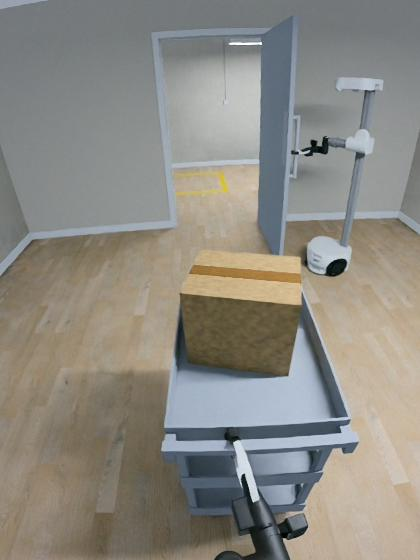

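Request:
{"method": "move", "body": {"blocking": false, "r1": {"base":{"translate_m":0.9},"contact_limits":{"translate_m":0.9},"pace":"slow"}}}

Request:
{"method": "wait", "body": {"seconds": 10, "cameras": ["r1_head_camera"]}}

Scene clock: 369.00 s.
move: r1 moving
r1.base_odometry: x=-4.468 y=-1.765 heading=+0.671
r1.turned_by_wheels: +0.000
r1.turned_by_imu: +0.000
r1.base_tilt: forward=-1.6 right=+1.3
r1.lidar_m: 0.40 0.40 2.27 2.11 2.16 2.42 2.28 2.33 2.80 2.59 2.64 0.41
r1.base_status: translate_m moving
r1.joint_positions: lift_m=+0.682 arm_m=+0.000 wrist_yaw_rad=+0.302 wrist_pitch_rad=+0.007 wrist_roll_rad=+1.569 gripper_m=-0.029
r1.joint_status: not commanded
r1.measured_speeds: translate_m=+0.049 strafe_m=+0.000 rotate_rad=-0.001 lift_m=+0.000 arm_m=+0.000 wrist_yaw_rad=-0.001 wrist_pitch_rad=+0.000 wrist_roll_rad=+0.000
r1.motor_effort: lift_m=+16(16) arm_m=+4(4) wheel_0=+7(8) wheel_1=+8(9) wheel_2=-13(13)
r1.servo_current: wrist_yaw_rad=33(65) wrist_pitch_rad=52(52) wrist_roll_rad=39(65) gripper_m=46(59)
r1.contact_limits: translate_m 0.9
r1.hand_pose: x=+0.4722 y=+0.0022 z=+0.8583 quat_wxyz=(+0.700, +0.698, +0.109, +0.104) (m; r1's base frame)
r1.wrist_depth_mm: - 377 379 189 192 - - / - 389 394 196 198 - - / - 421 421 146 206 - - / - 455 445 152 215 - - / - 496 484 157 221 1708 - / - - - 184 184 1661 - / - - 184 138 238 134 1205
r2.base_odometry: x=-2.885 y=+0.015 heading=-2.874
r2.turned_by_wheels: +0.000
r2.turned_by_imu: +0.000
r2.base_tilt: forward=-0.7 right=+0.0
r2.lidar_m: 0.54 0.35 0.44 1.76 1.62 4.08 1.81 1.46 1.43 1.36 1.08 1.06
r2.base_status: not commanded
r2.joint_positions: lift_m=+0.860 arm_m=+0.000 wrist_yaw_rad=+1.206 wrist_pitch_rad=+0.001 wrist_roll_rad=+0.000 gripper_m=-0.037
r2.joint_status: not commanded
r2.measured_speeds: all 0
r2.motor_effort: lift_m=+21(21) arm_m=+4(4) wheel_0=+22(22) wheel_1=+4(4) wheel_2=+8(8)
r2.servo_current: wrist_yaw_rad=169(176) wrist_pitch_rad=39(52) wrist_roll_rad=52(52) gripper_m=117(124)
r2.contact_limits: translate_m 0.9
r2.hand_pose: x=+0.3554 y=+0.2382 z=+1.0376 quat_wxyz=(+0.824, +0.000, +0.000, +0.567) (m; r2's base frame)
r2.wrist_depth_mm: - - 256 227 216 200 189 / - - - 228 218 202 191 / - - 259 229 220 203 193 / - - - 231 220 204 194 / - - 264 203 222 205 194 / - - 177 168 216 206 195 / - 158 - - 222 203 195
pictures: none

Scene clock: 378.80 s.
earlier move: r1 done
r1.base_odometry: x=-3.774 y=-1.212 heading=+0.672
r1.turned_by_wheels: +0.001
r1.turned_by_imu: +0.005
r1.base_tilt: forward=-1.6 right=+1.2
r1.lidar_m: 0.41 0.40 2.35 2.20 2.24 2.95 3.21 3.24 2.70 2.52 2.54 0.45
r1.base_status: done
r1.joint_positions: lift_m=+0.682 arm_m=+0.000 wrist_yaw_rad=+0.304 wrist_pitch_rad=+0.007 wrist_roll_rad=+1.569 gripper_m=-0.029
r1.joint_status: not commanded
r1.measured_speeds: all 0
r1.motor_effort: lift_m=+16(16) arm_m=+4(4) wheel_0=+7(13) wheel_1=+4(9) wheel_2=-2(13)
r1.servo_current: wrist_yaw_rad=72(78) wrist_pitch_rad=52(59) wrist_roll_rad=52(72) gripper_m=46(59)
r1.contact_limits: translate_m 0.9
r1.hand_pose: x=+0.4722 y=+0.0028 z=+0.8583 quat_wxyz=(+0.700, +0.698, +0.109, +0.105) (m; r1's base frame)
r1.wrist_depth_mm: - - - 202 205 - - / - 399 397 208 209 - - / - 415 421 211 215 - - / - 442 449 217 220 - - / - 473 477 162 226 - - / - - 488 184 184 1808 - / - - 180 143 237 133 1229
r2.base_odometry: x=-2.885 y=+0.015 heading=-2.874
r2.turned_by_wheels: +0.000
r2.turned_by_imu: +0.001
r2.base_tilt: forward=-0.7 right=+0.0
r2.lidar_m: 0.54 0.35 0.42 0.93 1.29 4.04 1.82 1.46 1.43 1.35 1.09 1.06
r2.base_status: not commanded
r2.joint_positions: lift_m=+0.860 arm_m=+0.000 wrist_yaw_rad=+1.206 wrist_pitch_rad=+0.001 wrist_roll_rad=+0.000 gripper_m=-0.037
r2.joint_status: not commanded
r2.measured_speeds: all 0
r2.on_its_own: wrist_yaw_rad is at rest, and its servo_current (156 mA) is outside its rest range (0 to 104 mA)
r2.motor_effort: lift_m=+21(21) arm_m=+4(4) wheel_0=+21(22) wheel_1=+4(4) wheel_2=+8(9)
r2.servo_current: wrist_yaw_rad=156(176) wrist_pitch_rad=39(52) wrist_roll_rad=46(65) gripper_m=117(124)
r2.contact_limits: translate_m 0.9
r2.hand_pose: x=+0.3554 y=+0.2382 z=+1.0376 quat_wxyz=(+0.824, +0.000, +0.000, +0.567) (m; r2's base frame)
r2.wrist_depth_mm: - - 257 227 216 201 190 / - - - 229 218 201 191 / - - 260 229 219 204 193 / - 1138 262 231 220 204 192 / 1042 1025 259 203 221 205 194 / - 164 176 168 216 206 195 / 1308 143 267 - 221 203 196
wait: 9.80 of 10 s (r1 has come to rest)
pictures: r1_head_camera
Images, in order (width x height): r1_head_camera 420x560.

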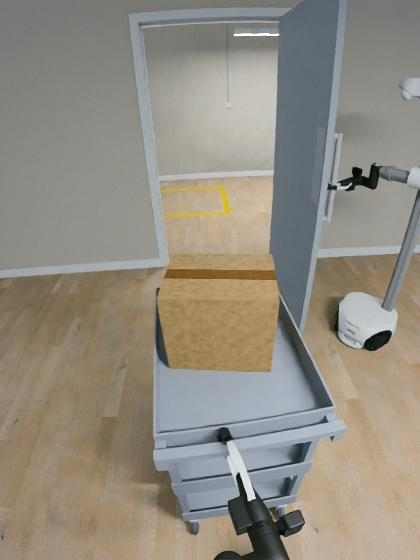

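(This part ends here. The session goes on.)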